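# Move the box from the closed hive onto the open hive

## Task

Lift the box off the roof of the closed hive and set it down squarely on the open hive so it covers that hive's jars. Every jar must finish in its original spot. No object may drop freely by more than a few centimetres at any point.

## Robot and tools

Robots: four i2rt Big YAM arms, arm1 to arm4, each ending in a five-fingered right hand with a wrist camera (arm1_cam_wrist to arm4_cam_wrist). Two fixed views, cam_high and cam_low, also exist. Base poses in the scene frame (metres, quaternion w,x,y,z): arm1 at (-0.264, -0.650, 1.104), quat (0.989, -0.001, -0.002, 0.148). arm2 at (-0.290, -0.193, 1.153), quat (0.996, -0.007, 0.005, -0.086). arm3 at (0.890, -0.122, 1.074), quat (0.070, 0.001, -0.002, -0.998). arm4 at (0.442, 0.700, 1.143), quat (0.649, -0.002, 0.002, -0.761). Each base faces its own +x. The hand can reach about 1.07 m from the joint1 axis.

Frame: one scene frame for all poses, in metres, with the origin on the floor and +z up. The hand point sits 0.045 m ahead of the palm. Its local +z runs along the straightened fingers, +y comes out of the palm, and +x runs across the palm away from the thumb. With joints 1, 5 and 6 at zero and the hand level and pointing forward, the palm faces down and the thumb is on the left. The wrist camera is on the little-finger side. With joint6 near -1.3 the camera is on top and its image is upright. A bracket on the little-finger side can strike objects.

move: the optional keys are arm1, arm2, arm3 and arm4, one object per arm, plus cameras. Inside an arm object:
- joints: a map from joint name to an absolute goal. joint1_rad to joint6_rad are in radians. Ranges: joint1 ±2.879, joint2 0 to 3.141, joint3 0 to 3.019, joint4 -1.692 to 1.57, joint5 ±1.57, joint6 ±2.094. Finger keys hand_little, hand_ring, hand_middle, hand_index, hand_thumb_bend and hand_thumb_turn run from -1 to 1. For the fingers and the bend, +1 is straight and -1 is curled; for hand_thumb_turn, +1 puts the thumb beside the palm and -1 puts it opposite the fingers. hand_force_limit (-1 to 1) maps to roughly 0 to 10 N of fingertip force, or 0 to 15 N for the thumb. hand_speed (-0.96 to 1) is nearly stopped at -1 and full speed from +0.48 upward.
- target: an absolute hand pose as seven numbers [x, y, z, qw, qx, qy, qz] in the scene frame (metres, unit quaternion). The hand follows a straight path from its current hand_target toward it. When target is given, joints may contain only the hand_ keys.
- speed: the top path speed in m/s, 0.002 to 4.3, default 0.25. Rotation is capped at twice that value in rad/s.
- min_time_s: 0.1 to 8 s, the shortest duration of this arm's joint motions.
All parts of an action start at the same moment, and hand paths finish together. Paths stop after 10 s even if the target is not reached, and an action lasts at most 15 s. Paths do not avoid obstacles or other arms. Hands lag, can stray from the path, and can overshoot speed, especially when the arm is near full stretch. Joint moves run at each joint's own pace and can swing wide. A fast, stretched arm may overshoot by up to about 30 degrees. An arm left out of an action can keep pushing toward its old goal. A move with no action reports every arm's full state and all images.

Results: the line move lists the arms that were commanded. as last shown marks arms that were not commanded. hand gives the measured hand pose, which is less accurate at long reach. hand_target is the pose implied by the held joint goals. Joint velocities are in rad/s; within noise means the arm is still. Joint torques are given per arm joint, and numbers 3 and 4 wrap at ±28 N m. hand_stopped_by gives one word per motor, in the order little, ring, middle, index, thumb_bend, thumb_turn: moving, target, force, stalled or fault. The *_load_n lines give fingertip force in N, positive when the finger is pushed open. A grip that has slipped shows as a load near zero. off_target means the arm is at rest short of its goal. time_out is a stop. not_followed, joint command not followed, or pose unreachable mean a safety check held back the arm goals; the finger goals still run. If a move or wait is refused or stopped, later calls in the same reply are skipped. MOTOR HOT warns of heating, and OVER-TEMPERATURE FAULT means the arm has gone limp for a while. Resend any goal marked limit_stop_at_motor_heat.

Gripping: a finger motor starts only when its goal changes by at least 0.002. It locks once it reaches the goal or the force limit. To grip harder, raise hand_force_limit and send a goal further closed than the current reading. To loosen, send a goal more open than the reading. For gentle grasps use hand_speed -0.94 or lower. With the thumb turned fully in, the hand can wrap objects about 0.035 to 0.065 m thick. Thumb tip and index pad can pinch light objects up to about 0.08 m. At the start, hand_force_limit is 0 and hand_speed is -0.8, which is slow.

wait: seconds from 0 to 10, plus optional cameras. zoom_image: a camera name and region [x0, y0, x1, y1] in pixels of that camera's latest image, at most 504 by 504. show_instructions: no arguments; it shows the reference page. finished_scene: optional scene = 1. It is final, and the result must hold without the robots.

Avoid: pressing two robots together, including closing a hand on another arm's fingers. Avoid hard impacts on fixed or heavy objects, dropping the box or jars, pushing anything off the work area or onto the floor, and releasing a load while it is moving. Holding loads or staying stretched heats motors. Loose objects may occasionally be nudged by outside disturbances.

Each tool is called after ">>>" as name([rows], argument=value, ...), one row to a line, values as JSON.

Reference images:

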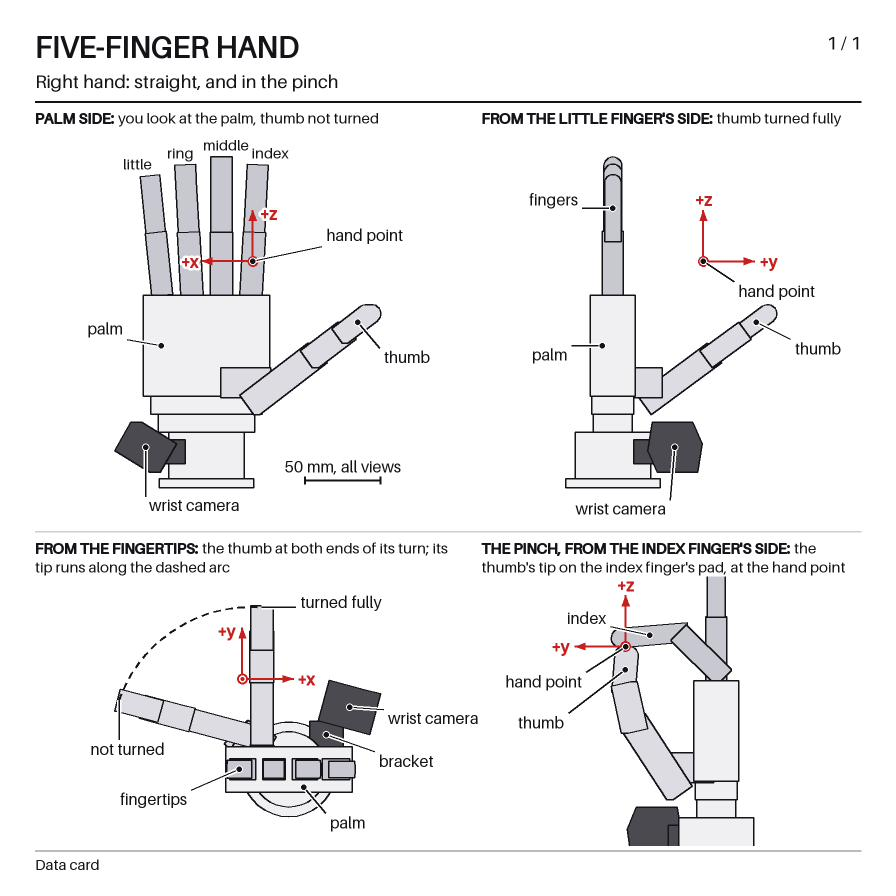

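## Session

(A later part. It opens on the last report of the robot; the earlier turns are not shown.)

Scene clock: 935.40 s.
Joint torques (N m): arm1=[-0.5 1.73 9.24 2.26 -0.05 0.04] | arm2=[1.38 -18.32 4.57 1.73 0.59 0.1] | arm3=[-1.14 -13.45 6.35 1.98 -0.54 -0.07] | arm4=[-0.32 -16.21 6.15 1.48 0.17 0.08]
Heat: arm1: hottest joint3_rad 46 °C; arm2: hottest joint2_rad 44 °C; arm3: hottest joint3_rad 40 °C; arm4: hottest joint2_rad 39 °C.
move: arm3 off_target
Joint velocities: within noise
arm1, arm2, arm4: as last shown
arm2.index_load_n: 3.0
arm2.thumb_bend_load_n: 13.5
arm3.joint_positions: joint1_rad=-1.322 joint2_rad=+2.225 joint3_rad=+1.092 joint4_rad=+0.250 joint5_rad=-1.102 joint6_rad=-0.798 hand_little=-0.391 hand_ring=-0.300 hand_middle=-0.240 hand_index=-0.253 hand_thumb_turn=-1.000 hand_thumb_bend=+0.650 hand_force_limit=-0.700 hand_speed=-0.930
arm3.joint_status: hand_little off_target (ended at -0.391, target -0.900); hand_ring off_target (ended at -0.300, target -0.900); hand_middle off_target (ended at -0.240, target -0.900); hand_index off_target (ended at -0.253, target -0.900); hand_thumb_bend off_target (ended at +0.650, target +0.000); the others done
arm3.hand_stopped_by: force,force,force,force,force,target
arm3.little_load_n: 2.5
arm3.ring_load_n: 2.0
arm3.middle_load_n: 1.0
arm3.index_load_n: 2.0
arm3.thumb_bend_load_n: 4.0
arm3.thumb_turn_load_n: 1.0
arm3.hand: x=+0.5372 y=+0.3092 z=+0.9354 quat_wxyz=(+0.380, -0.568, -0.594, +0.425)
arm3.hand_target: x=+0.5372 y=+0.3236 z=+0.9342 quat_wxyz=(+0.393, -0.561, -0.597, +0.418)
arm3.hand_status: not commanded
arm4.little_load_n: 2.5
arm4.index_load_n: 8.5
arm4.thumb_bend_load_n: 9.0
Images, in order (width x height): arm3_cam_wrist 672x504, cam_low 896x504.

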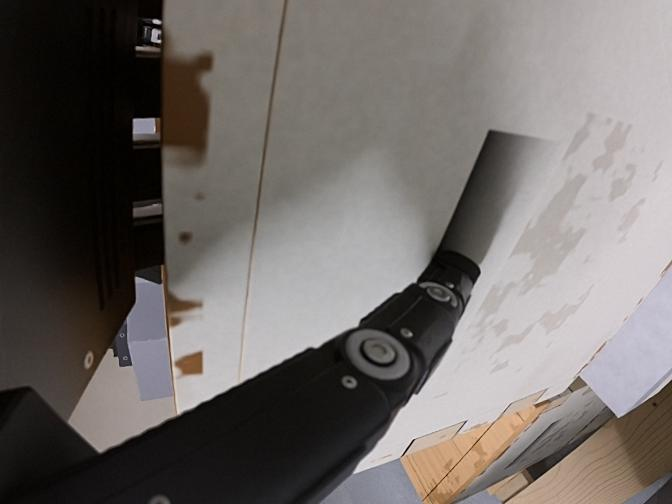

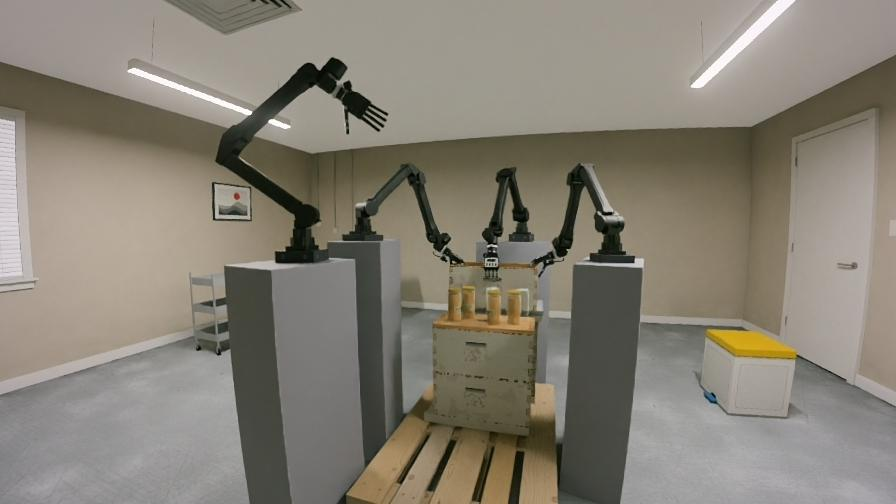

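>>> move(arm3={"joints": {"hand_force_limit": 0.0, "hand_index": -0.95, "hand_middle": -0.95, "hand_ring": -0.95, "hand_little": -0.95, "hand_thumb_bend": -0.2}})

>>> move(arm3={"joints": {"hand_force_limit": 0.5, "hand_thumb_bend": -0.4}}, arm2={"joints": {"hand_force_limit": 0.0, "hand_little": -0.95, "hand_index": -0.97}})

>>> move(arm2={"target": [0.0888, 0.3525, 0.972, 0.3642, -0.6308, 0.5934, -0.3426], "speed": 0.03}, arm3={"target": [0.537, 0.3237, 0.974, 0.393, -0.5612, -0.5966, 0.4178], "speed": 0.03}, arm4={"target": [0.3532, 0.1394, 0.930, 0.0079, -0.0295, 0.9655, -0.2587], "speed": 0.03}, cameras=["all"])

>>> zoom_image(camera="cam_low", region=[440, 200, 560, 320])

Scene clock: 942.03 s.
Joint torques (N m): arm1=[-0.67 1.55 9.28 2.26 -0.05 0.03] | arm2=[1.26 -18.37 4.56 1.73 0.57 0.1] | arm3=[-1.14 -13.51 6.26 1.95 -0.58 -0.07] | arm4=[-0.15 -16.15 6.2 1.76 0.21 0.1]
Heat: arm1: hottest joint3_rad 46 °C; arm2: hottest joint2_rad 44 °C; arm3: hottest joint3_rad 40 °C; arm4: hottest joint2_rad 39 °C.
move: arm3 off_target
Joint velocities: within noise
arm1.joint_positions: joint1_rad=+0.192 joint2_rad=+0.641 joint3_rad=+1.392 joint4_rad=-1.295 joint5_rad=-0.166 joint6_rad=-1.304 hand_little=+1.000 hand_ring=+1.000 hand_middle=+1.000 hand_index=+1.000 hand_thumb_turn=+1.000 hand_thumb_bend=+1.000 hand_force_limit=+0.000 hand_speed=-0.800
arm1.joint_status: not commanded
arm1.hand_stopped_by: target,target,target,target,target,target
arm1.little_load_n: 0.0
arm1.ring_load_n: 0.0
arm1.middle_load_n: 0.0
arm1.index_load_n: 0.0
arm1.thumb_bend_load_n: 0.0
arm1.thumb_turn_load_n: 0.0
arm1.hand: x=-0.0388 y=-0.5485 z=+1.5957 quat_wxyz=(-0.247, +0.857, +0.137, +0.430)
arm1.hand_target: x=-0.0395 y=-0.5488 z=+1.6077 quat_wxyz=(-0.251, +0.850, +0.138, +0.441)
arm1.hand_status: not commanded
arm2, arm4: as last shown
arm2.joint_positions: joint1_rad=+1.289 joint2_rad=+2.386 joint3_rad=+1.260 joint4_rad=+0.241 joint5_rad=+0.858 joint6_rad=+0.724 hand_little=-0.412 hand_ring=-0.330 hand_middle=-0.271 hand_index=-0.311 hand_thumb_turn=-1.000 hand_thumb_bend=+0.616 hand_force_limit=+0.500 hand_speed=-0.930
arm2.hand: x=+0.0873 y=+0.3387 z=+0.9303 quat_wxyz=(-0.349, +0.638, -0.592, +0.347)
arm3.joint_positions: joint1_rad=-1.322 joint2_rad=+2.226 joint3_rad=+1.093 joint4_rad=+0.250 joint5_rad=-1.101 joint6_rad=-0.798 hand_little=-0.416 hand_ring=-0.318 hand_middle=-0.264 hand_index=-0.277 hand_thumb_turn=-1.000 hand_thumb_bend=+0.650 hand_force_limit=+0.000 hand_speed=-0.930
arm3.joint_status: hand_little off_target (ended at -0.416, target -0.950); hand_ring off_target (ended at -0.318, target -0.950); hand_middle off_target (ended at -0.264, target -0.950); hand_index off_target (ended at -0.277, target -0.950); hand_thumb_bend off_target (ended at +0.650, target -0.200); the others done
arm3.hand_stopped_by: force,force,force,force,force,target
arm3.little_load_n: 5.0
arm3.ring_load_n: 3.0
arm3.middle_load_n: 6.5
arm3.index_load_n: 6.0
arm3.thumb_bend_load_n: 11.5
arm3.thumb_turn_load_n: 1.5
arm3.hand: x=+0.5371 y=+0.3098 z=+0.9351 quat_wxyz=(+0.380, -0.568, -0.594, +0.424)
arm3.hand_target: x=+0.5372 y=+0.3236 z=+0.9343 quat_wxyz=(+0.393, -0.561, -0.597, +0.418)
arm3.hand_status: not commanded
arm4.little_load_n: 2.0
arm4.index_load_n: 8.0
arm4.thumb_bend_load_n: 8.5
pictures: none

Scene clock: 943.07 s.
Joint torques (N m): arm1=[-0.56 1.49 9.26 2.18 -0.04 0.06] | arm2=[1.32 -18.43 4.56 1.69 0.58 0.1] | arm3=[-1.2 -13.57 6.26 1.95 -0.57 -0.07] | arm4=[-0.62 -16.32 6.06 1.65 0.2 0.07]
Heat: arm1: hottest joint3_rad 46 °C; arm2: hottest joint2_rad 44 °C; arm3: hottest joint3_rad 40 °C; arm4: hottest joint2_rad 39 °C.
move: arm2 off_target; arm3 off_target
Joint velocities: within noise
arm1: as last shown
arm2.joint_positions: joint1_rad=+1.289 joint2_rad=+2.386 joint3_rad=+1.260 joint4_rad=+0.241 joint5_rad=+0.858 joint6_rad=+0.724 hand_little=-0.449 hand_ring=-0.330 hand_middle=-0.271 hand_index=-0.322 hand_thumb_turn=-1.000 hand_thumb_bend=+0.616 hand_force_limit=+0.000 hand_speed=-0.930
arm2.joint_status: hand_little off_target (ended at -0.449, target -0.950); hand_index off_target (ended at -0.322, target -0.970); the others done
arm2.hand_stopped_by: force,force,force,force,force,target
arm2.little_load_n: 5.0
arm2.ring_load_n: 1.5
arm2.middle_load_n: 3.5
arm2.index_load_n: 5.5
arm2.thumb_bend_load_n: 14.5
arm2.thumb_turn_load_n: 0.5
arm2.hand: x=+0.0873 y=+0.3387 z=+0.9303 quat_wxyz=(-0.349, +0.638, -0.592, +0.347)
arm2.hand_target: x=+0.0885 y=+0.3522 z=+0.9323 quat_wxyz=(-0.364, +0.631, -0.594, +0.342)
arm2.hand_status: not commanded
arm3.joint_positions: joint1_rad=-1.322 joint2_rad=+2.226 joint3_rad=+1.093 joint4_rad=+0.250 joint5_rad=-1.101 joint6_rad=-0.798 hand_little=-0.416 hand_ring=-0.318 hand_middle=-0.264 hand_index=-0.277 hand_thumb_turn=-1.000 hand_thumb_bend=+0.650 hand_force_limit=+0.500 hand_speed=-0.930
arm3.joint_status: hand_thumb_bend off_target (ended at +0.650, target -0.400); the others done
arm3.hand_stopped_by: force,force,force,force,force,target
arm3.little_load_n: 5.5
arm3.ring_load_n: 2.5
arm3.middle_load_n: 6.0
arm3.index_load_n: 6.5
arm3.thumb_bend_load_n: 11.5
arm3.thumb_turn_load_n: 1.0
arm3.hand: x=+0.5371 y=+0.3098 z=+0.9351 quat_wxyz=(+0.380, -0.567, -0.594, +0.424)
arm3.hand_target: x=+0.5372 y=+0.3236 z=+0.9343 quat_wxyz=(+0.393, -0.561, -0.597, +0.418)
arm3.hand_status: not commanded
arm4.joint_positions: joint1_rad=-0.081 joint2_rad=+2.283 joint3_rad=+1.165 joint4_rad=+0.029 joint5_rad=-0.160 joint6_rad=-0.269 hand_little=-0.265 hand_ring=-0.128 hand_middle=-0.042 hand_index=-0.108 hand_thumb_turn=-1.000 hand_thumb_bend=+0.457 hand_force_limit=+0.500 hand_speed=-0.930
arm4.joint_status: not commanded
arm4.hand_stopped_by: force,force,force,force,force,target
arm4.little_load_n: 2.5
arm4.ring_load_n: 7.0
arm4.middle_load_n: 6.5
arm4.index_load_n: 8.0
arm4.thumb_bend_load_n: 8.5
arm4.thumb_turn_load_n: 4.0
arm4.hand: x=+0.3525 y=+0.1545 z=+0.9077 quat_wxyz=(-0.012, +0.034, -0.968, +0.249)
arm4.hand_target: x=+0.3533 y=+0.1397 z=+0.9104 quat_wxyz=(-0.008, +0.029, -0.965, +0.259)
arm4.hand_status: not commanded
pictures: none

Scene clock: 944.90 s.
Joint torques (N m): arm1=[-0.44 1.44 9.24 2.21 -0.05 0.06] | arm2=[1.44 -24.88 2.33 0.28 0.73 0.09] | arm3=[-1.32 -18.73 4.96 1.05 -0.97 0.11] | arm4=[-0.26 -20.01 5.18 0.2 0.06 0.07]
Heat: arm1: hottest joint3_rad 46 °C; arm2: hottest joint2_rad 44 °C; arm3: hottest joint3_rad 40 °C; arm4: hottest joint2_rad 39 °C.
move: arm2 off_target; arm3 off_target; arm4 off_target
Joint velocities: within noise
arm1: as last shown
arm2.joint_positions: joint1_rad=+1.287 joint2_rad=+2.379 joint3_rad=+1.260 joint4_rad=+0.222 joint5_rad=+0.853 joint6_rad=+0.724 hand_little=-0.449 hand_ring=-0.330 hand_middle=-0.271 hand_index=-0.322 hand_thumb_turn=-1.000 hand_thumb_bend=+0.616 hand_force_limit=+0.000 hand_speed=-0.930
arm2.joint_status: not commanded
arm2.hand_stopped_by: force,force,force,force,force,target
arm2.little_load_n: 5.5
arm2.ring_load_n: 2.5
arm2.middle_load_n: 4.0
arm2.index_load_n: 6.0
arm2.thumb_bend_load_n: 14.0
arm2.thumb_turn_load_n: 1.0
arm2.hand: x=+0.0871 y=+0.3374 z=+0.9319 quat_wxyz=(-0.344, +0.641, -0.592, +0.347)
arm2.hand_target: x=+0.0893 y=+0.3525 z=+0.9703 quat_wxyz=(-0.364, +0.631, -0.594, +0.342)
arm2.hand_status: off_target (0.043 m and 2.7 deg from the pose sent, 0.044 m and 2.1 deg at the start)
arm3.joint_positions: joint1_rad=-1.318 joint2_rad=+2.198 joint3_rad=+1.093 joint4_rad=+0.197 joint5_rad=-1.090 joint6_rad=-0.814 hand_little=-0.416 hand_ring=-0.318 hand_middle=-0.264 hand_index=-0.277 hand_thumb_turn=-1.000 hand_thumb_bend=+0.650 hand_force_limit=+0.500 hand_speed=-0.930
arm3.joint_status: not commanded
arm3.hand_stopped_by: force,force,force,force,force,target
arm3.little_load_n: 2.0
arm3.ring_load_n: 2.0
arm3.middle_load_n: 6.5
arm3.index_load_n: 6.5
arm3.thumb_bend_load_n: 11.0
arm3.thumb_turn_load_n: 1.5
arm3.hand: x=+0.5374 y=+0.3086 z=+0.9440 quat_wxyz=(+0.373, -0.571, -0.597, +0.422)
arm3.hand_target: x=+0.5370 y=+0.3234 z=+0.9732 quat_wxyz=(+0.393, -0.561, -0.597, +0.418)
arm3.hand_status: off_target (0.034 m and 2.6 deg from the pose sent, 0.041 m and 1.8 deg at the start)
arm4.joint_positions: joint1_rad=-0.081 joint2_rad=+2.283 joint3_rad=+1.165 joint4_rad=+0.028 joint5_rad=-0.157 joint6_rad=-0.269 hand_little=-0.265 hand_ring=-0.128 hand_middle=-0.042 hand_index=-0.108 hand_thumb_turn=-1.000 hand_thumb_bend=+0.457 hand_force_limit=+0.500 hand_speed=-0.930
arm4.joint_status: not commanded
arm4.hand_stopped_by: force,force,force,force,force,target
arm4.little_load_n: 3.5
arm4.ring_load_n: 8.0
arm4.middle_load_n: 6.5
arm4.index_load_n: 8.5
arm4.thumb_bend_load_n: 4.5
arm4.thumb_turn_load_n: 1.5
arm4.hand: x=+0.3520 y=+0.1547 z=+0.9076 quat_wxyz=(-0.011, +0.034, -0.968, +0.249)
arm4.hand_target: x=+0.3533 y=+0.1397 z=+0.9296 quat_wxyz=(-0.008, +0.029, -0.965, +0.259)
arm4.hand_status: off_target (0.027 m and 1.3 deg from the pose sent, 0.027 m and 1.3 deg at the start)
pictures: arm1_cam_wrist, arm2_cam_wrist, arm3_cam_wrist, arm4_cam_wrist, cam_high, cam_low
Images, in order (width x height): arm1_cam_wrist 672x504, arm2_cam_wrist 672x504, arm3_cam_wrist 672x504, arm4_cam_wrist 672x504, cam_high 896x504, cam_low 896x504.

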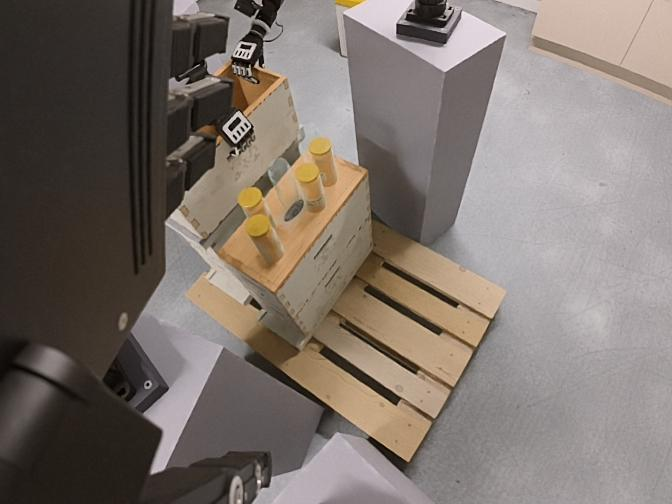

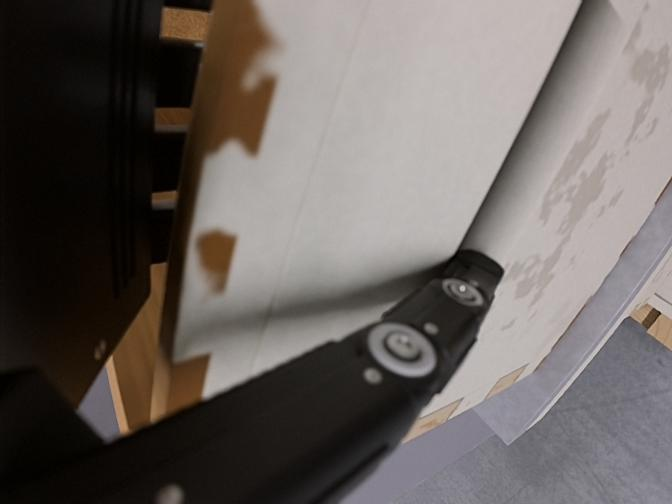

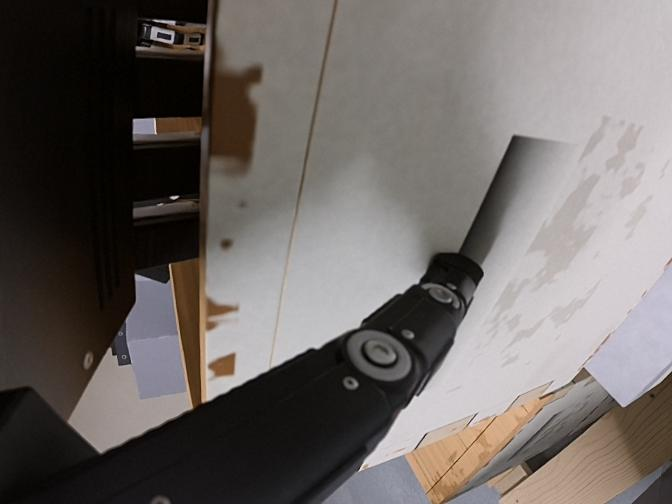

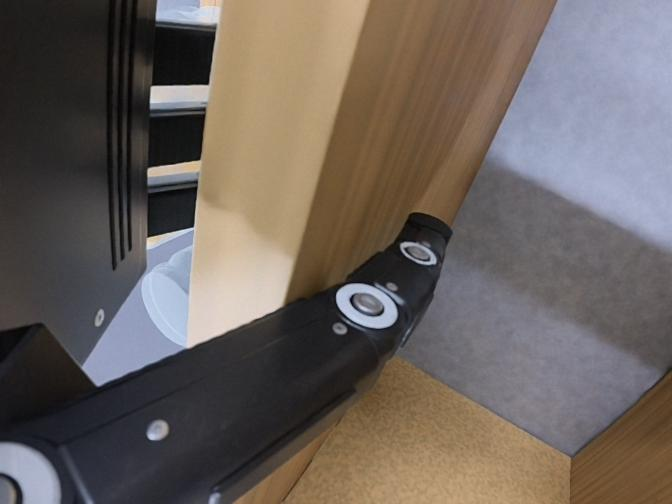

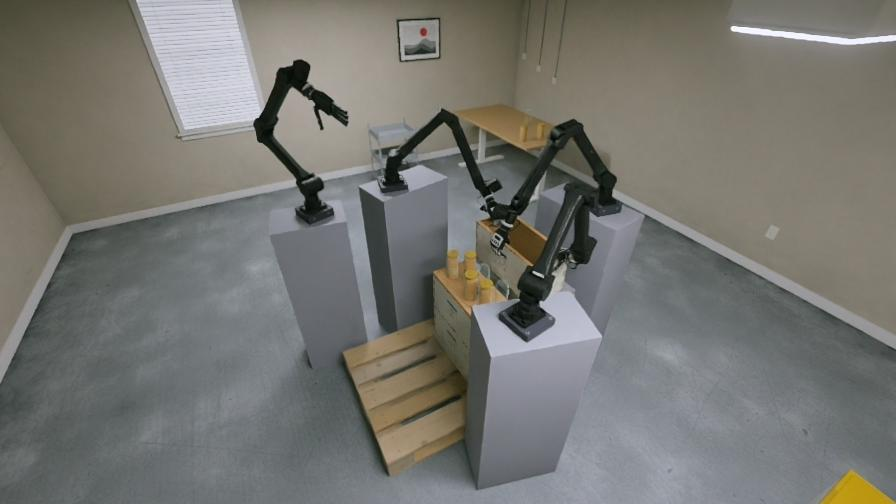

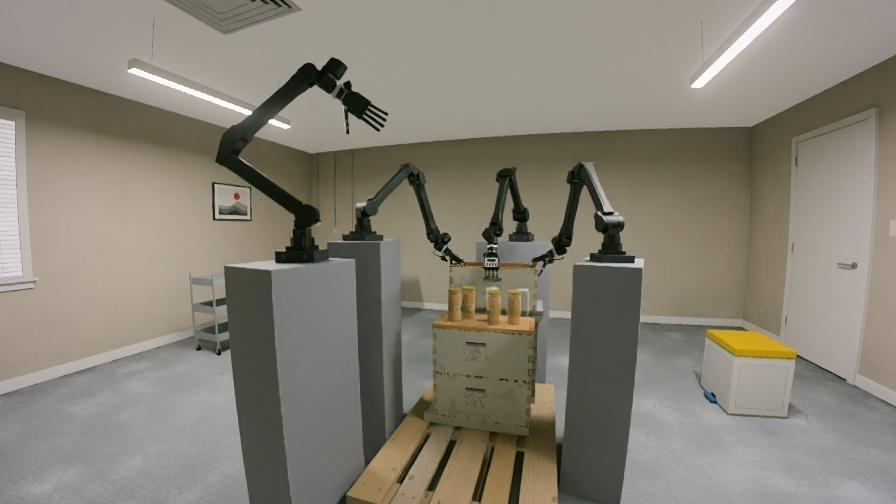

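Scaled by 4.200 from the camera's image (finer frame: 1280x720).

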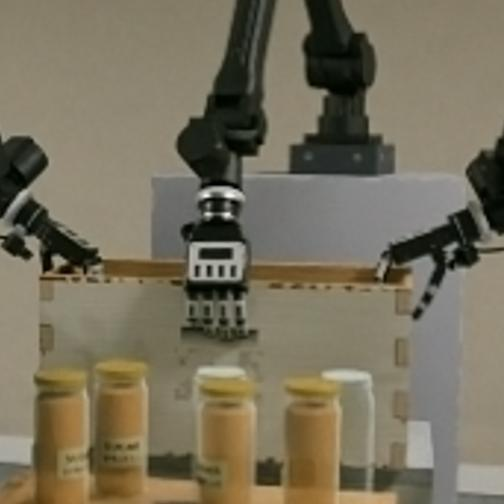

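>>> move(arm2={"target": [0.0888, 0.3525, 0.936, 0.3642, -0.6308, 0.5934, -0.3426], "speed": 0.04}, arm3={"target": [0.537, 0.3237, 0.936, 0.393, -0.5612, -0.5966, 0.4178], "speed": 0.04}, arm4={"target": [0.3532, 0.1394, 0.912, 0.0079, -0.0295, 0.9655, -0.2587], "speed": 0.04})

>>> move(arm2={"target": [0.0588, 0.3525, 0.936, 0.3642, -0.6308, 0.5934, -0.3426], "speed": 0.04}, arm3={"target": [0.567, 0.3237, 0.936, 0.393, -0.5612, -0.5966, 0.4178], "speed": 0.04}, cameras=["arm2_cam_wrist", "arm3_cam_wrist"])

Scene clock: 1005.97 s.
Joint torques (N m): arm1=[-0.67 1.73 9.28 2.19 -0.04 0.05] | arm2=[1.44 -18.84 4.3 1.73 0.75 0.11] | arm3=[-1.26 -12.69 6.28 2.52 -0.43 -0.09] | arm4=[-0.32 -16.09 5.82 1.29 0.1 0.08]
Heat: arm1: hottest joint3_rad 47 °C; arm2: hottest joint2_rad 47 °C; arm3: hottest joint2_rad 41 °C; arm4: hottest joint2_rad 41 °C.
move: arm2 off_target; arm3 off_target; arm4 off_target
Joint velocities: within noise
arm1: as last shown
arm2.joint_positions: joint1_rad=+1.287 joint2_rad=+2.383 joint3_rad=+1.260 joint4_rad=+0.235 joint5_rad=+0.853 joint6_rad=+0.723 hand_little=-0.449 hand_ring=-0.331 hand_middle=-0.271 hand_index=-0.322 hand_thumb_turn=-1.000 hand_thumb_bend=+0.616 hand_force_limit=+0.000 hand_speed=-0.930
arm2.joint_status: not commanded
arm2.hand_stopped_by: force,force,force,force,force,target
arm2.little_load_n: 3.0
arm2.ring_load_n: 1.0
arm2.middle_load_n: 3.0
arm2.index_load_n: 5.5
arm2.thumb_bend_load_n: 14.5
arm2.thumb_turn_load_n: 1.0
arm2.hand: x=+0.0875 y=+0.3384 z=+0.9307 quat_wxyz=(-0.347, +0.640, -0.592, +0.346)
arm2.hand_target: x=+0.0886 y=+0.3523 z=+0.9364 quat_wxyz=(-0.364, +0.631, -0.594, +0.342)
arm2.hand_status: off_target (0.015 m and 2.3 deg from the pose sent, 0.016 m and 2.7 deg at the start)
arm3.joint_positions: joint1_rad=-1.320 joint2_rad=+2.211 joint3_rad=+1.093 joint4_rad=+0.233 joint5_rad=-1.105 joint6_rad=-0.796 hand_little=-0.416 hand_ring=-0.318 hand_middle=-0.264 hand_index=-0.277 hand_thumb_turn=-1.000 hand_thumb_bend=+0.650 hand_force_limit=+0.500 hand_speed=-0.930
arm3.joint_status: not commanded
arm3.hand_stopped_by: force,force,force,force,force,target
arm3.little_load_n: 3.5
arm3.ring_load_n: 1.5
arm3.middle_load_n: 5.0
arm3.index_load_n: 5.0
arm3.thumb_bend_load_n: 12.5
arm3.thumb_turn_load_n: 2.0
arm3.hand: x=+0.5358 y=+0.3090 z=+0.9422 quat_wxyz=(+0.379, -0.567, -0.594, +0.427)
arm3.hand_target: x=+0.5373 y=+0.3233 z=+0.9364 quat_wxyz=(+0.393, -0.561, -0.597, +0.418)
arm3.hand_status: off_target (0.016 m and 2.1 deg from the pose sent, 0.017 m and 2.6 deg at the start)
arm4.joint_positions: joint1_rad=-0.081 joint2_rad=+2.283 joint3_rad=+1.165 joint4_rad=+0.029 joint5_rad=-0.158 joint6_rad=-0.270 hand_little=-0.265 hand_ring=-0.128 hand_middle=-0.042 hand_index=-0.108 hand_thumb_turn=-1.000 hand_thumb_bend=+0.457 hand_force_limit=+0.500 hand_speed=-0.930
arm4.joint_status: not commanded
arm4.hand_stopped_by: force,force,force,force,force,target
arm4.little_load_n: 2.5
arm4.ring_load_n: 7.0
arm4.middle_load_n: 6.5
arm4.index_load_n: 8.0
arm4.thumb_bend_load_n: 8.5
arm4.thumb_turn_load_n: 3.0
arm4.hand: x=+0.3521 y=+0.1546 z=+0.9076 quat_wxyz=(-0.011, +0.034, -0.968, +0.249)
arm4.hand_target: x=+0.3533 y=+0.1397 z=+0.9123 quat_wxyz=(-0.008, +0.030, -0.965, +0.259)
arm4.hand_status: off_target (0.016 m and 1.3 deg from the pose sent, 0.016 m and 1.3 deg at the start)
pictures: none

Scene clock: 1007.27 s.
Joint torques (N m): arm1=[-0.73 1.73 9.16 2.22 -0.05 0.05] | arm2=[4.6 -20.19 1.96 0.87 0.89 0.56] | arm3=[-4.48 -14.04 4.44 0.31 -0.43 -0.29] | arm4=[-0.73 -16.21 6.06 1.26 0.09 0.09]
Heat: arm1: hottest joint3_rad 47 °C; arm2: hottest joint2_rad 47 °C; arm3: hottest joint2_rad 41 °C; arm4: hottest joint2_rad 41 °C.
move: arm2 off_target; arm3 off_target
Joint velocities: within noise
arm1, arm4: as last shown
arm2.joint_positions: joint1_rad=+1.294 joint2_rad=+2.384 joint3_rad=+1.258 joint4_rad=+0.235 joint5_rad=+0.878 joint6_rad=+0.738 hand_little=-0.449 hand_ring=-0.330 hand_middle=-0.271 hand_index=-0.322 hand_thumb_turn=-1.000 hand_thumb_bend=+0.617 hand_force_limit=+0.000 hand_speed=-0.930
arm2.joint_status: not commanded
arm2.hand_stopped_by: force,force,force,force,force,target
arm2.little_load_n: 10.0
arm2.ring_load_n: 4.0
arm2.middle_load_n: 2.5
arm2.index_load_n: 3.5
arm2.thumb_bend_load_n: 16.0
arm2.thumb_turn_load_n: 0.0
arm2.hand: x=+0.0864 y=+0.3371 z=+0.9319 quat_wxyz=(-0.349, +0.632, -0.595, +0.354)
arm2.hand_target: x=+0.0594 y=+0.3519 z=+0.9356 quat_wxyz=(-0.364, +0.631, -0.593, +0.342)
arm2.hand_status: off_target (0.032 m and 2.1 deg from the pose sent, 0.032 m and 2.3 deg at the start)
arm3.joint_positions: joint1_rad=-1.328 joint2_rad=+2.212 joint3_rad=+1.094 joint4_rad=+0.206 joint5_rad=-1.139 joint6_rad=-0.868 hand_little=-0.417 hand_ring=-0.318 hand_middle=-0.264 hand_index=-0.277 hand_thumb_turn=-1.000 hand_thumb_bend=+0.650 hand_force_limit=+0.500 hand_speed=-0.930
arm3.joint_status: not commanded
arm3.hand_stopped_by: force,force,force,force,force,target
arm3.little_load_n: 0.0
arm3.ring_load_n: 0.0
arm3.middle_load_n: 7.5
arm3.index_load_n: 13.5
arm3.thumb_bend_load_n: 13.0
arm3.thumb_turn_load_n: 8.0
arm3.hand: x=+0.5392 y=+0.3077 z=+0.9424 quat_wxyz=(+0.386, -0.545, -0.607, +0.430)
arm3.hand_target: x=+0.5663 y=+0.3225 z=+0.9361 quat_wxyz=(+0.393, -0.561, -0.596, +0.418)
arm3.hand_status: off_target (0.033 m and 2.8 deg from the pose sent, 0.035 m and 2.1 deg at the start)
arm4.joint_positions: joint1_rad=-0.081 joint2_rad=+2.283 joint3_rad=+1.165 joint4_rad=+0.031 joint5_rad=-0.158 joint6_rad=-0.270 hand_little=-0.265 hand_ring=-0.128 hand_middle=-0.042 hand_index=-0.108 hand_thumb_turn=-1.000 hand_thumb_bend=+0.457 hand_force_limit=+0.500 hand_speed=-0.930
arm4.little_load_n: 3.0
arm4.ring_load_n: 7.5
arm4.index_load_n: 8.5
arm4.thumb_bend_load_n: 5.0
arm4.thumb_turn_load_n: 1.5
arm4.hand: x=+0.3520 y=+0.1541 z=+0.9078 quat_wxyz=(-0.011, +0.034, -0.968, +0.250)
Images, in order (width x height): arm2_cam_wrist 672x504, arm3_cam_wrist 672x504.

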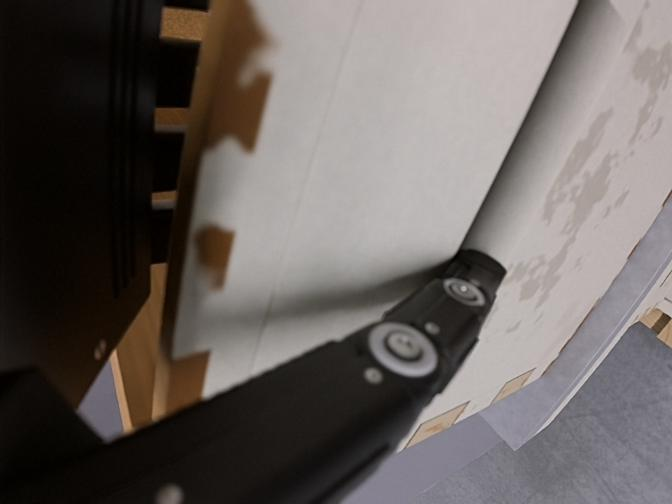

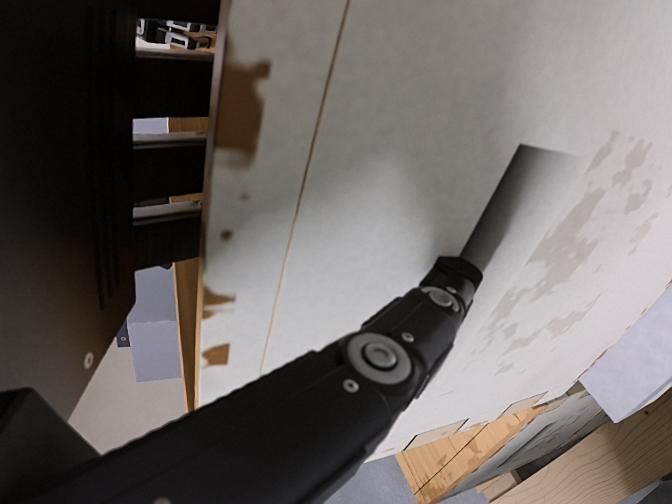

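>>> move(arm2={"target": [0.0838, 0.3525, 0.936, 0.3642, -0.6308, 0.5934, -0.3426], "speed": 0.06}, arm3={"target": [0.542, 0.3237, 0.936, 0.393, -0.5612, -0.5966, 0.4178], "speed": 0.06})

>>> move(arm2={"joints": {"hand_force_limit": 0.6, "hand_little": -0.96, "hand_ring": -0.96, "hand_middle": -0.96, "hand_index": -0.98, "hand_thumb_bend": -0.45}}, arm3={"joints": {"hand_force_limit": 0.6, "hand_little": -0.96, "hand_ring": -0.96, "hand_middle": -0.96, "hand_index": -0.96, "hand_thumb_bend": -0.45}})

Scene clock: 1030.27 s.
Joint torques (N m): arm1=[-0.56 1.55 9.22 2.19 -0.05 0.05] | arm2=[1.73 -19.25 4.03 1.39 0.42 0.14] | arm3=[-1.38 -13.22 5.81 2.17 -0.03 -0.07] | arm4=[-0.38 -16.5 5.91 1.28 0.11 0.11]
Heat: arm1: hottest joint3_rad 47 °C; arm2: hottest joint2_rad 48 °C; arm3: hottest joint2_rad 40 °C; arm4: hottest joint2_rad 41 °C.
move: arm2 off_target; arm3 off_target
Joint velocities: within noise
arm1, arm4: as last shown
arm1.thumb_turn_load_n: 0.5
arm2.joint_positions: joint1_rad=+1.292 joint2_rad=+2.385 joint3_rad=+1.258 joint4_rad=+0.241 joint5_rad=+0.867 joint6_rad=+0.729 hand_little=-0.449 hand_ring=-0.330 hand_middle=-0.271 hand_index=-0.322 hand_thumb_turn=-1.000 hand_thumb_bend=+0.617 hand_force_limit=+0.000 hand_speed=-0.930
arm2.joint_status: not commanded
arm2.hand_stopped_by: force,force,force,force,force,target
arm2.little_load_n: 6.5
arm2.ring_load_n: 2.5
arm2.middle_load_n: 2.5
arm2.index_load_n: 4.0
arm2.thumb_bend_load_n: 16.0
arm2.thumb_turn_load_n: 0.5
arm2.hand: x=+0.0863 y=+0.3382 z=+0.9311 quat_wxyz=(-0.350, +0.636, -0.592, +0.350)
arm2.hand_target: x=+0.0836 y=+0.3524 z=+0.9362 quat_wxyz=(-0.364, +0.631, -0.593, +0.342)
arm2.hand_status: off_target (0.015 m and 2.0 deg from the pose sent, 0.016 m and 2.1 deg at the start)
arm3.joint_positions: joint1_rad=-1.327 joint2_rad=+2.214 joint3_rad=+1.095 joint4_rad=+0.229 joint5_rad=-1.122 joint6_rad=-0.813 hand_little=-0.416 hand_ring=-0.318 hand_middle=-0.264 hand_index=-0.277 hand_thumb_turn=-1.000 hand_thumb_bend=+0.650 hand_force_limit=+0.500 hand_speed=-0.930
arm3.joint_status: not commanded
arm3.hand_stopped_by: force,force,force,force,force,target
arm3.little_load_n: 1.0
arm3.ring_load_n: 1.5
arm3.middle_load_n: 6.0
arm3.index_load_n: 9.0
arm3.thumb_bend_load_n: 13.0
arm3.thumb_turn_load_n: 3.5
arm3.hand: x=+0.5381 y=+0.3100 z=+0.9426 quat_wxyz=(+0.382, -0.560, -0.596, +0.430)
arm3.hand_target: x=+0.5423 y=+0.3235 z=+0.9363 quat_wxyz=(+0.393, -0.561, -0.597, +0.418)
arm3.hand_status: off_target (0.016 m and 1.9 deg from the pose sent, 0.017 m and 2.7 deg at the start)
arm4.little_load_n: 2.0
arm4.ring_load_n: 7.0
arm4.middle_load_n: 6.0
arm4.index_load_n: 8.0
arm4.thumb_bend_load_n: 8.0
arm4.thumb_turn_load_n: 2.5
pictures: none

Scene clock: 1030.80 s.
Joint torques (N m): arm1=[-0.79 1.38 9.28 2.22 -0.05 0.05] | arm2=[1.85 -19.25 4.01 1.31 0.51 0.14] | arm3=[-1.44 -13.22 5.81 2.15 -0.04 -0.08] | arm4=[-0.62 -16.5 5.85 1.28 0.1 0.06]
Heat: arm1: hottest joint3_rad 47 °C; arm2: hottest joint2_rad 48 °C; arm3: hottest joint2_rad 40 °C; arm4: hottest joint2_rad 41 °C.
move: arm2 off_target; arm3 off_target
Joint velocities: within noise
arm1, arm4: as last shown
arm1.thumb_turn_load_n: 0.0
arm2.joint_positions: joint1_rad=+1.290 joint2_rad=+2.385 joint3_rad=+1.258 joint4_rad=+0.242 joint5_rad=+0.865 joint6_rad=+0.729 hand_little=-0.460 hand_ring=-0.360 hand_middle=-0.294 hand_index=-0.345 hand_thumb_turn=-1.000 hand_thumb_bend=+0.617 hand_force_limit=+0.600 hand_speed=-0.930
arm2.joint_status: hand_little off_target (ended at -0.460, target -0.960); hand_ring off_target (ended at -0.360, target -0.960); hand_middle off_target (ended at -0.294, target -0.960); hand_index off_target (ended at -0.345, target -0.980); hand_thumb_bend off_target (ended at +0.617, target -0.450); the others done
arm2.hand_stopped_by: force,force,force,force,force,target
arm2.little_load_n: 5.0
arm2.ring_load_n: 8.5
arm2.middle_load_n: 7.5
arm2.index_load_n: 7.5
arm2.thumb_bend_load_n: 19.5
arm2.thumb_turn_load_n: 0.0
arm2.hand: x=+0.0873 y=+0.3379 z=+0.9310 quat_wxyz=(-0.349, +0.636, -0.593, +0.349)
arm2.hand_target: x=+0.0837 y=+0.3523 z=+0.9363 quat_wxyz=(-0.364, +0.631, -0.594, +0.342)
arm2.hand_status: not commanded
arm3.joint_positions: joint1_rad=-1.326 joint2_rad=+2.214 joint3_rad=+1.095 joint4_rad=+0.229 joint5_rad=-1.122 joint6_rad=-0.812 hand_little=-0.440 hand_ring=-0.335 hand_middle=-0.268 hand_index=-0.277 hand_thumb_turn=-1.000 hand_thumb_bend=+0.650 hand_force_limit=+0.600 hand_speed=-0.930
arm3.joint_status: hand_little off_target (ended at -0.440, target -0.960); hand_ring off_target (ended at -0.335, target -0.960); hand_middle off_target (ended at -0.268, target -0.960); hand_index off_target (ended at -0.277, target -0.960); hand_thumb_bend off_target (ended at +0.650, target -0.450); the others done
arm3.hand_stopped_by: force,force,force,force,force,target
arm3.little_load_n: 10.5
arm3.ring_load_n: 7.5
arm3.middle_load_n: 5.5
arm3.index_load_n: 5.5
arm3.thumb_bend_load_n: 15.0
arm3.thumb_turn_load_n: 3.5
arm3.hand: x=+0.5378 y=+0.3097 z=+0.9426 quat_wxyz=(+0.382, -0.561, -0.596, +0.430)
arm3.hand_target: x=+0.5423 y=+0.3235 z=+0.9364 quat_wxyz=(+0.393, -0.561, -0.597, +0.418)
arm3.hand_status: not commanded
arm4.little_load_n: 2.5
arm4.thumb_bend_load_n: 7.5
pictures: none

>>> move(arm2={"joints": {"hand_speed": -0.6, "hand_index": 0.5, "hand_middle": 0.5, "hand_ring": 0.5, "hand_little": 0.5, "hand_thumb_bend": 1}}, arm3={"joints": {"hand_speed": -0.6, "hand_index": 0.5, "hand_middle": 0.5, "hand_ring": 0.5, "hand_little": 0.5, "hand_thumb_bend": 1}})

>>> move(arm2={"target": [0.078, 0.37, 1.02, 0.2794, -0.6746, 0.6313, -0.2615], "speed": 0.12}, arm3={"target": [0.553, 0.335, 1.02, 0.2615, -0.6313, -0.6746, 0.2794], "speed": 0.12})

>>> move(arm2={"target": [0.070, 0.405, 1.00, 0.2794, -0.6746, 0.6313, -0.2615], "speed": 0.12}, arm3={"target": [0.563, 0.340, 1.00, 0.2615, -0.6313, -0.6746, 0.2794], "speed": 0.12}, cameras=["arm2_cam_wrist", "arm3_cam_wrist", "cam_low"])

>>> zoom_image(camera="cam_low", region=[440, 200, 560, 320])

Scene clock: 1042.80 s.
Joint torques (N m): arm1=[-0.56 1.61 9.22 2.25 -0.04 0.05] | arm2=[1.44 -19.25 4.03 1.36 0.54 0.13] | arm3=[-1.26 -13.27 5.82 1.92 -0.41 -0.07] | arm4=[-0.62 -16.5 5.94 1.29 0.11 0.05]
Heat: arm1: hottest joint3_rad 47 °C; arm2: hottest joint2_rad 48 °C; arm3: hottest joint2_rad 39 °C; arm4: hottest joint2_rad 41 °C.
move: arm2 done; arm3 done
Joint velocities: within noise
arm1, arm4: as last shown
arm2.joint_positions: joint1_rad=+1.297 joint2_rad=+2.385 joint3_rad=+1.258 joint4_rad=+0.242 joint5_rad=+0.864 joint6_rad=+0.729 hand_little=+0.500 hand_ring=+0.500 hand_middle=+0.500 hand_index=+0.500 hand_thumb_turn=-1.000 hand_thumb_bend=+1.000 hand_force_limit=+0.600 hand_speed=-0.600
arm2.joint_status: all done
arm2.hand_stopped_by: target,target,target,target,target,target
arm2.little_load_n: 0.0
arm2.ring_load_n: 0.0
arm2.middle_load_n: 0.0
arm2.index_load_n: 0.0
arm2.thumb_bend_load_n: 0.0
arm2.thumb_turn_load_n: 0.0
arm2.hand: x=+0.0834 y=+0.3406 z=+0.9309 quat_wxyz=(-0.351, +0.638, -0.591, +0.348)
arm2.hand_target: x=+0.0836 y=+0.3524 z=+0.9363 quat_wxyz=(-0.364, +0.631, -0.593, +0.342)
arm2.hand_status: not commanded
arm3.joint_positions: joint1_rad=-1.329 joint2_rad=+2.215 joint3_rad=+1.095 joint4_rad=+0.235 joint5_rad=-1.112 joint6_rad=-0.813 hand_little=+0.500 hand_ring=+0.500 hand_middle=+0.500 hand_index=+0.500 hand_thumb_turn=-1.000 hand_thumb_bend=+1.000 hand_force_limit=+0.600 hand_speed=-0.600
arm3.joint_status: all done
arm3.hand_stopped_by: target,target,target,target,target,target
arm3.little_load_n: 0.0
arm3.ring_load_n: 0.0
arm3.middle_load_n: 0.0
arm3.index_load_n: 0.0
arm3.thumb_bend_load_n: 0.0
arm3.thumb_turn_load_n: 0.0
arm3.hand: x=+0.5393 y=+0.3127 z=+0.9411 quat_wxyz=(+0.384, -0.563, -0.596, +0.425)
arm3.hand_target: x=+0.5423 y=+0.3234 z=+0.9363 quat_wxyz=(+0.393, -0.561, -0.597, +0.418)
arm3.hand_status: not commanded
arm4.joint_positions: joint1_rad=-0.081 joint2_rad=+2.283 joint3_rad=+1.165 joint4_rad=+0.030 joint5_rad=-0.159 joint6_rad=-0.270 hand_little=-0.265 hand_ring=-0.128 hand_middle=-0.042 hand_index=-0.108 hand_thumb_turn=-1.000 hand_thumb_bend=+0.457 hand_force_limit=+0.500 hand_speed=-0.930
arm4.little_load_n: 2.0
arm4.ring_load_n: 6.5
arm4.thumb_bend_load_n: 8.0
arm4.thumb_turn_load_n: 3.0
arm4.hand: x=+0.3522 y=+0.1541 z=+0.9078 quat_wxyz=(-0.012, +0.034, -0.968, +0.250)
arm4.hand_target: x=+0.3533 y=+0.1397 z=+0.9123 quat_wxyz=(-0.008, +0.029, -0.965, +0.259)
pictures: none

Scene clock: 1045.23 s.
Joint torques (N m): arm1=[-0.67 1.67 9.18 2.24 -0.02 0.04] | arm2=[-0.15 -21.13 6.69 0.16 0.28 0.21] | arm3=[0.5 -14.8 9.14 0.51 -0.32 -0.08] | arm4=[-0.62 -16.32 6.06 1.31 0.1 0.07]
Heat: arm1: hottest joint3_rad 47 °C; arm2: hottest joint2_rad 48 °C; arm3: hottest joint2_rad 39 °C; arm4: hottest joint2_rad 41 °C.
move: arm2 off_target; arm3 off_target
Joint velocities: within noise
arm1.joint_positions: joint1_rad=+0.192 joint2_rad=+0.641 joint3_rad=+1.392 joint4_rad=-1.295 joint5_rad=-0.166 joint6_rad=-1.304 hand_little=+1.000 hand_ring=+1.000 hand_middle=+1.000 hand_index=+1.000 hand_thumb_turn=+1.000 hand_thumb_bend=+1.000 hand_force_limit=+0.000 hand_speed=-0.800
arm1.joint_status: not commanded
arm1.hand_stopped_by: target,target,target,target,target,target
arm1.little_load_n: 0.0
arm1.ring_load_n: 0.0
arm1.middle_load_n: 0.0
arm1.index_load_n: 0.0
arm1.thumb_bend_load_n: 0.0
arm1.thumb_turn_load_n: 0.0
arm1.hand: x=-0.0388 y=-0.5485 z=+1.5957 quat_wxyz=(-0.247, +0.857, +0.137, +0.430)
arm1.hand_target: x=-0.0395 y=-0.5488 z=+1.6077 quat_wxyz=(-0.251, +0.850, +0.138, +0.441)
arm1.hand_status: not commanded
arm2.joint_positions: joint1_rad=+1.274 joint2_rad=+2.204 joint3_rad=+1.335 joint4_rad=-0.244 joint5_rad=+0.655 joint6_rad=+0.842 hand_little=+0.500 hand_ring=+0.500 hand_middle=+0.500 hand_index=+0.500 hand_thumb_turn=-1.000 hand_thumb_bend=+1.000 hand_force_limit=+0.600 hand_speed=-0.600
arm2.joint_status: not commanded
arm2.hand_stopped_by: target,target,target,target,target,target
arm2.little_load_n: 0.0
arm2.ring_load_n: 0.0
arm2.middle_load_n: 0.0
arm2.index_load_n: 0.0
arm2.thumb_bend_load_n: 0.0
arm2.thumb_turn_load_n: 0.0
arm2.hand: x=+0.0621 y=+0.3549 z=+0.9983 quat_wxyz=(-0.262, +0.690, -0.620, +0.268)
arm2.hand_target: x=+0.0777 y=+0.3693 z=+1.0205 quat_wxyz=(-0.280, +0.675, -0.631, +0.262)
arm2.hand_status: off_target (0.031 m and 3.1 deg from the pose sent, 0.094 m and 14.3 deg at the start)
arm3.joint_positions: joint1_rad=-1.263 joint2_rad=+1.990 joint3_rad=+1.235 joint4_rad=-0.469 joint5_rad=-0.715 joint6_rad=-1.030 hand_little=+0.500 hand_ring=+0.500 hand_middle=+0.500 hand_index=+0.500 hand_thumb_turn=-1.000 hand_thumb_bend=+1.000 hand_force_limit=+0.600 hand_speed=-0.600
arm3.joint_status: not commanded
arm3.hand_stopped_by: target,target,target,target,target,target
arm3.little_load_n: 0.0
arm3.ring_load_n: 0.0
arm3.middle_load_n: 0.0
arm3.index_load_n: 0.0
arm3.thumb_bend_load_n: 0.0
arm3.thumb_turn_load_n: 0.0
arm3.hand: x=+0.5642 y=+0.3261 z=+1.0104 quat_wxyz=(+0.253, -0.642, -0.666, +0.284)
arm3.hand_target: x=+0.5531 y=+0.3346 z=+1.0203 quat_wxyz=(+0.262, -0.631, -0.675, +0.279)
arm3.hand_status: off_target (0.017 m and 2.0 deg from the pose sent, 0.083 m and 24.9 deg at the start)
arm4: as last shown
arm4.ring_load_n: 7.0
arm4.middle_load_n: 6.5
arm4.thumb_turn_load_n: 3.5
pictures: none

Scene clock: 1046.33 s.
Joint torques (N m): arm1=[-0.32 1.49 9.22 2.19 -0.04 0.06] | arm2=[1.49 -18.67 7.06 0.09 0.27 0.17] | arm3=[-0.97 -13.45 8.81 1.44 -0.49 -0.09] | arm4=[-0.21 -16.85 6.04 1.33 0.19 0.11]
Heat: arm1: hottest joint3_rad 47 °C; arm2: hottest joint2_rad 47 °C; arm3: hottest joint2_rad 39 °C; arm4: hottest joint2_rad 41 °C.
move: arm2 off_target; arm3 off_target
Joint velocities: within noise
arm1, arm4: as last shown
arm2.joint_positions: joint1_rad=+1.290 joint2_rad=+2.247 joint3_rad=+1.451 joint4_rad=-0.291 joint5_rad=+0.672 joint6_rad=+0.888 hand_little=+0.500 hand_ring=+0.500 hand_middle=+0.500 hand_index=+0.500 hand_thumb_turn=-1.000 hand_thumb_bend=+1.000 hand_force_limit=+0.600 hand_speed=-0.600
arm2.joint_status: not commanded
arm2.hand_stopped_by: target,target,target,target,target,target
arm2.little_load_n: 0.0
arm2.ring_load_n: 0.0
arm2.middle_load_n: 0.0
arm2.index_load_n: 0.0
arm2.thumb_bend_load_n: 0.0
arm2.thumb_turn_load_n: 0.0
arm2.hand: x=+0.0738 y=+0.3954 z=+1.0088 quat_wxyz=(-0.282, +0.672, -0.631, +0.265)
arm2.hand_target: x=+0.0697 y=+0.4045 z=+1.0001 quat_wxyz=(-0.280, +0.675, -0.631, +0.261)
arm2.hand_status: off_target (0.014 m and 0.5 deg from the pose sent, 0.051 m and 3.1 deg at the start)
arm3.joint_positions: joint1_rad=-1.263 joint2_rad=+2.009 joint3_rad=+1.235 joint4_rad=-0.468 joint5_rad=-0.717 joint6_rad=-1.056 hand_little=+0.500 hand_ring=+0.500 hand_middle=+0.500 hand_index=+0.500 hand_thumb_turn=-1.000 hand_thumb_bend=+1.000 hand_force_limit=+0.600 hand_speed=-0.600
arm3.joint_status: not commanded
arm3.hand_stopped_by: target,target,target,target,target,target
arm3.little_load_n: 0.0
arm3.ring_load_n: 0.0
arm3.middle_load_n: 0.0
arm3.index_load_n: 0.0
arm3.thumb_bend_load_n: 0.0
arm3.thumb_turn_load_n: 0.0
arm3.hand: x=+0.5659 y=+0.3242 z=+1.0000 quat_wxyz=(+0.249, -0.636, -0.673, +0.285)
arm3.hand_target: x=+0.5632 y=+0.3396 z=+1.0003 quat_wxyz=(+0.261, -0.631, -0.675, +0.279)
arm3.hand_status: off_target (0.016 m and 1.7 deg from the pose sent, 0.017 m and 2.0 deg at the start)
arm4.joint_positions: joint1_rad=-0.081 joint2_rad=+2.283 joint3_rad=+1.165 joint4_rad=+0.029 joint5_rad=-0.160 joint6_rad=-0.270 hand_little=-0.265 hand_ring=-0.128 hand_middle=-0.042 hand_index=-0.108 hand_thumb_turn=-1.000 hand_thumb_bend=+0.457 hand_force_limit=+0.500 hand_speed=-0.930
arm4.little_load_n: 1.5
arm4.middle_load_n: 6.0
arm4.thumb_bend_load_n: 9.0
arm4.thumb_turn_load_n: 4.0
arm4.hand: x=+0.3525 y=+0.1544 z=+0.9077 quat_wxyz=(-0.012, +0.035, -0.968, +0.249)
arm4.hand_target: x=+0.3533 y=+0.1398 z=+0.9123 quat_wxyz=(-0.008, +0.029, -0.965, +0.259)
Images, in order (width x height): arm2_cam_wrist 672x504, arm3_cam_wrist 672x504, cam_low 896x504.

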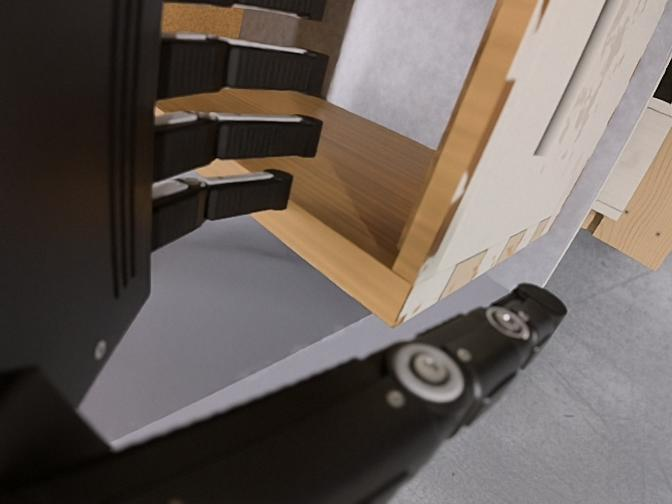

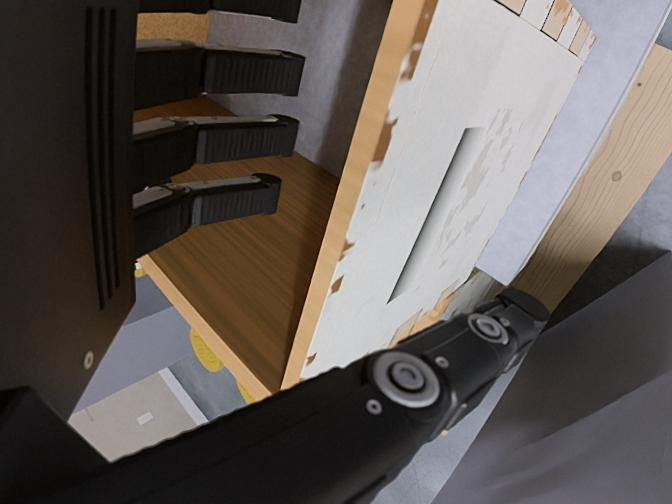

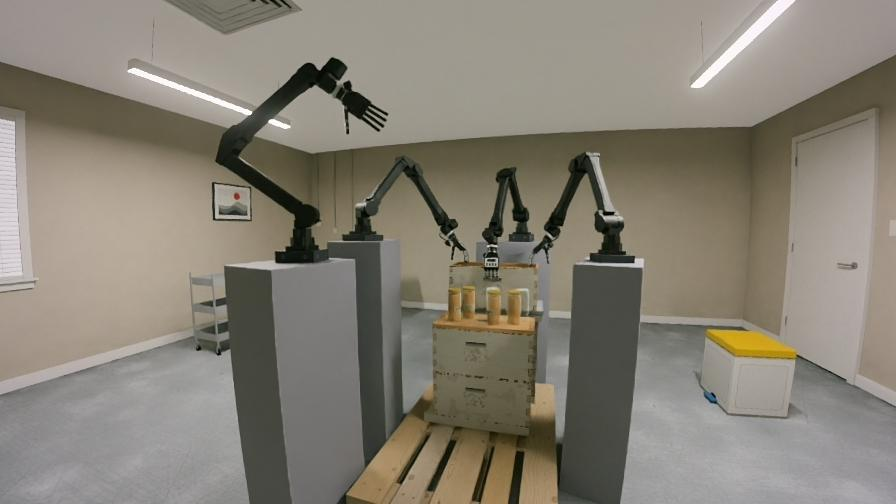

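Scaled by 4.200 from the camera's image (finer frame: 1280x720).

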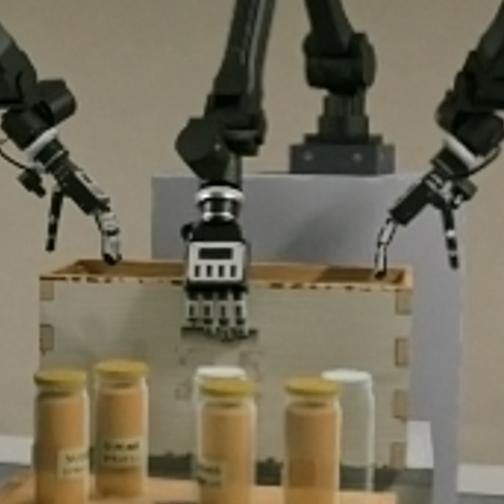

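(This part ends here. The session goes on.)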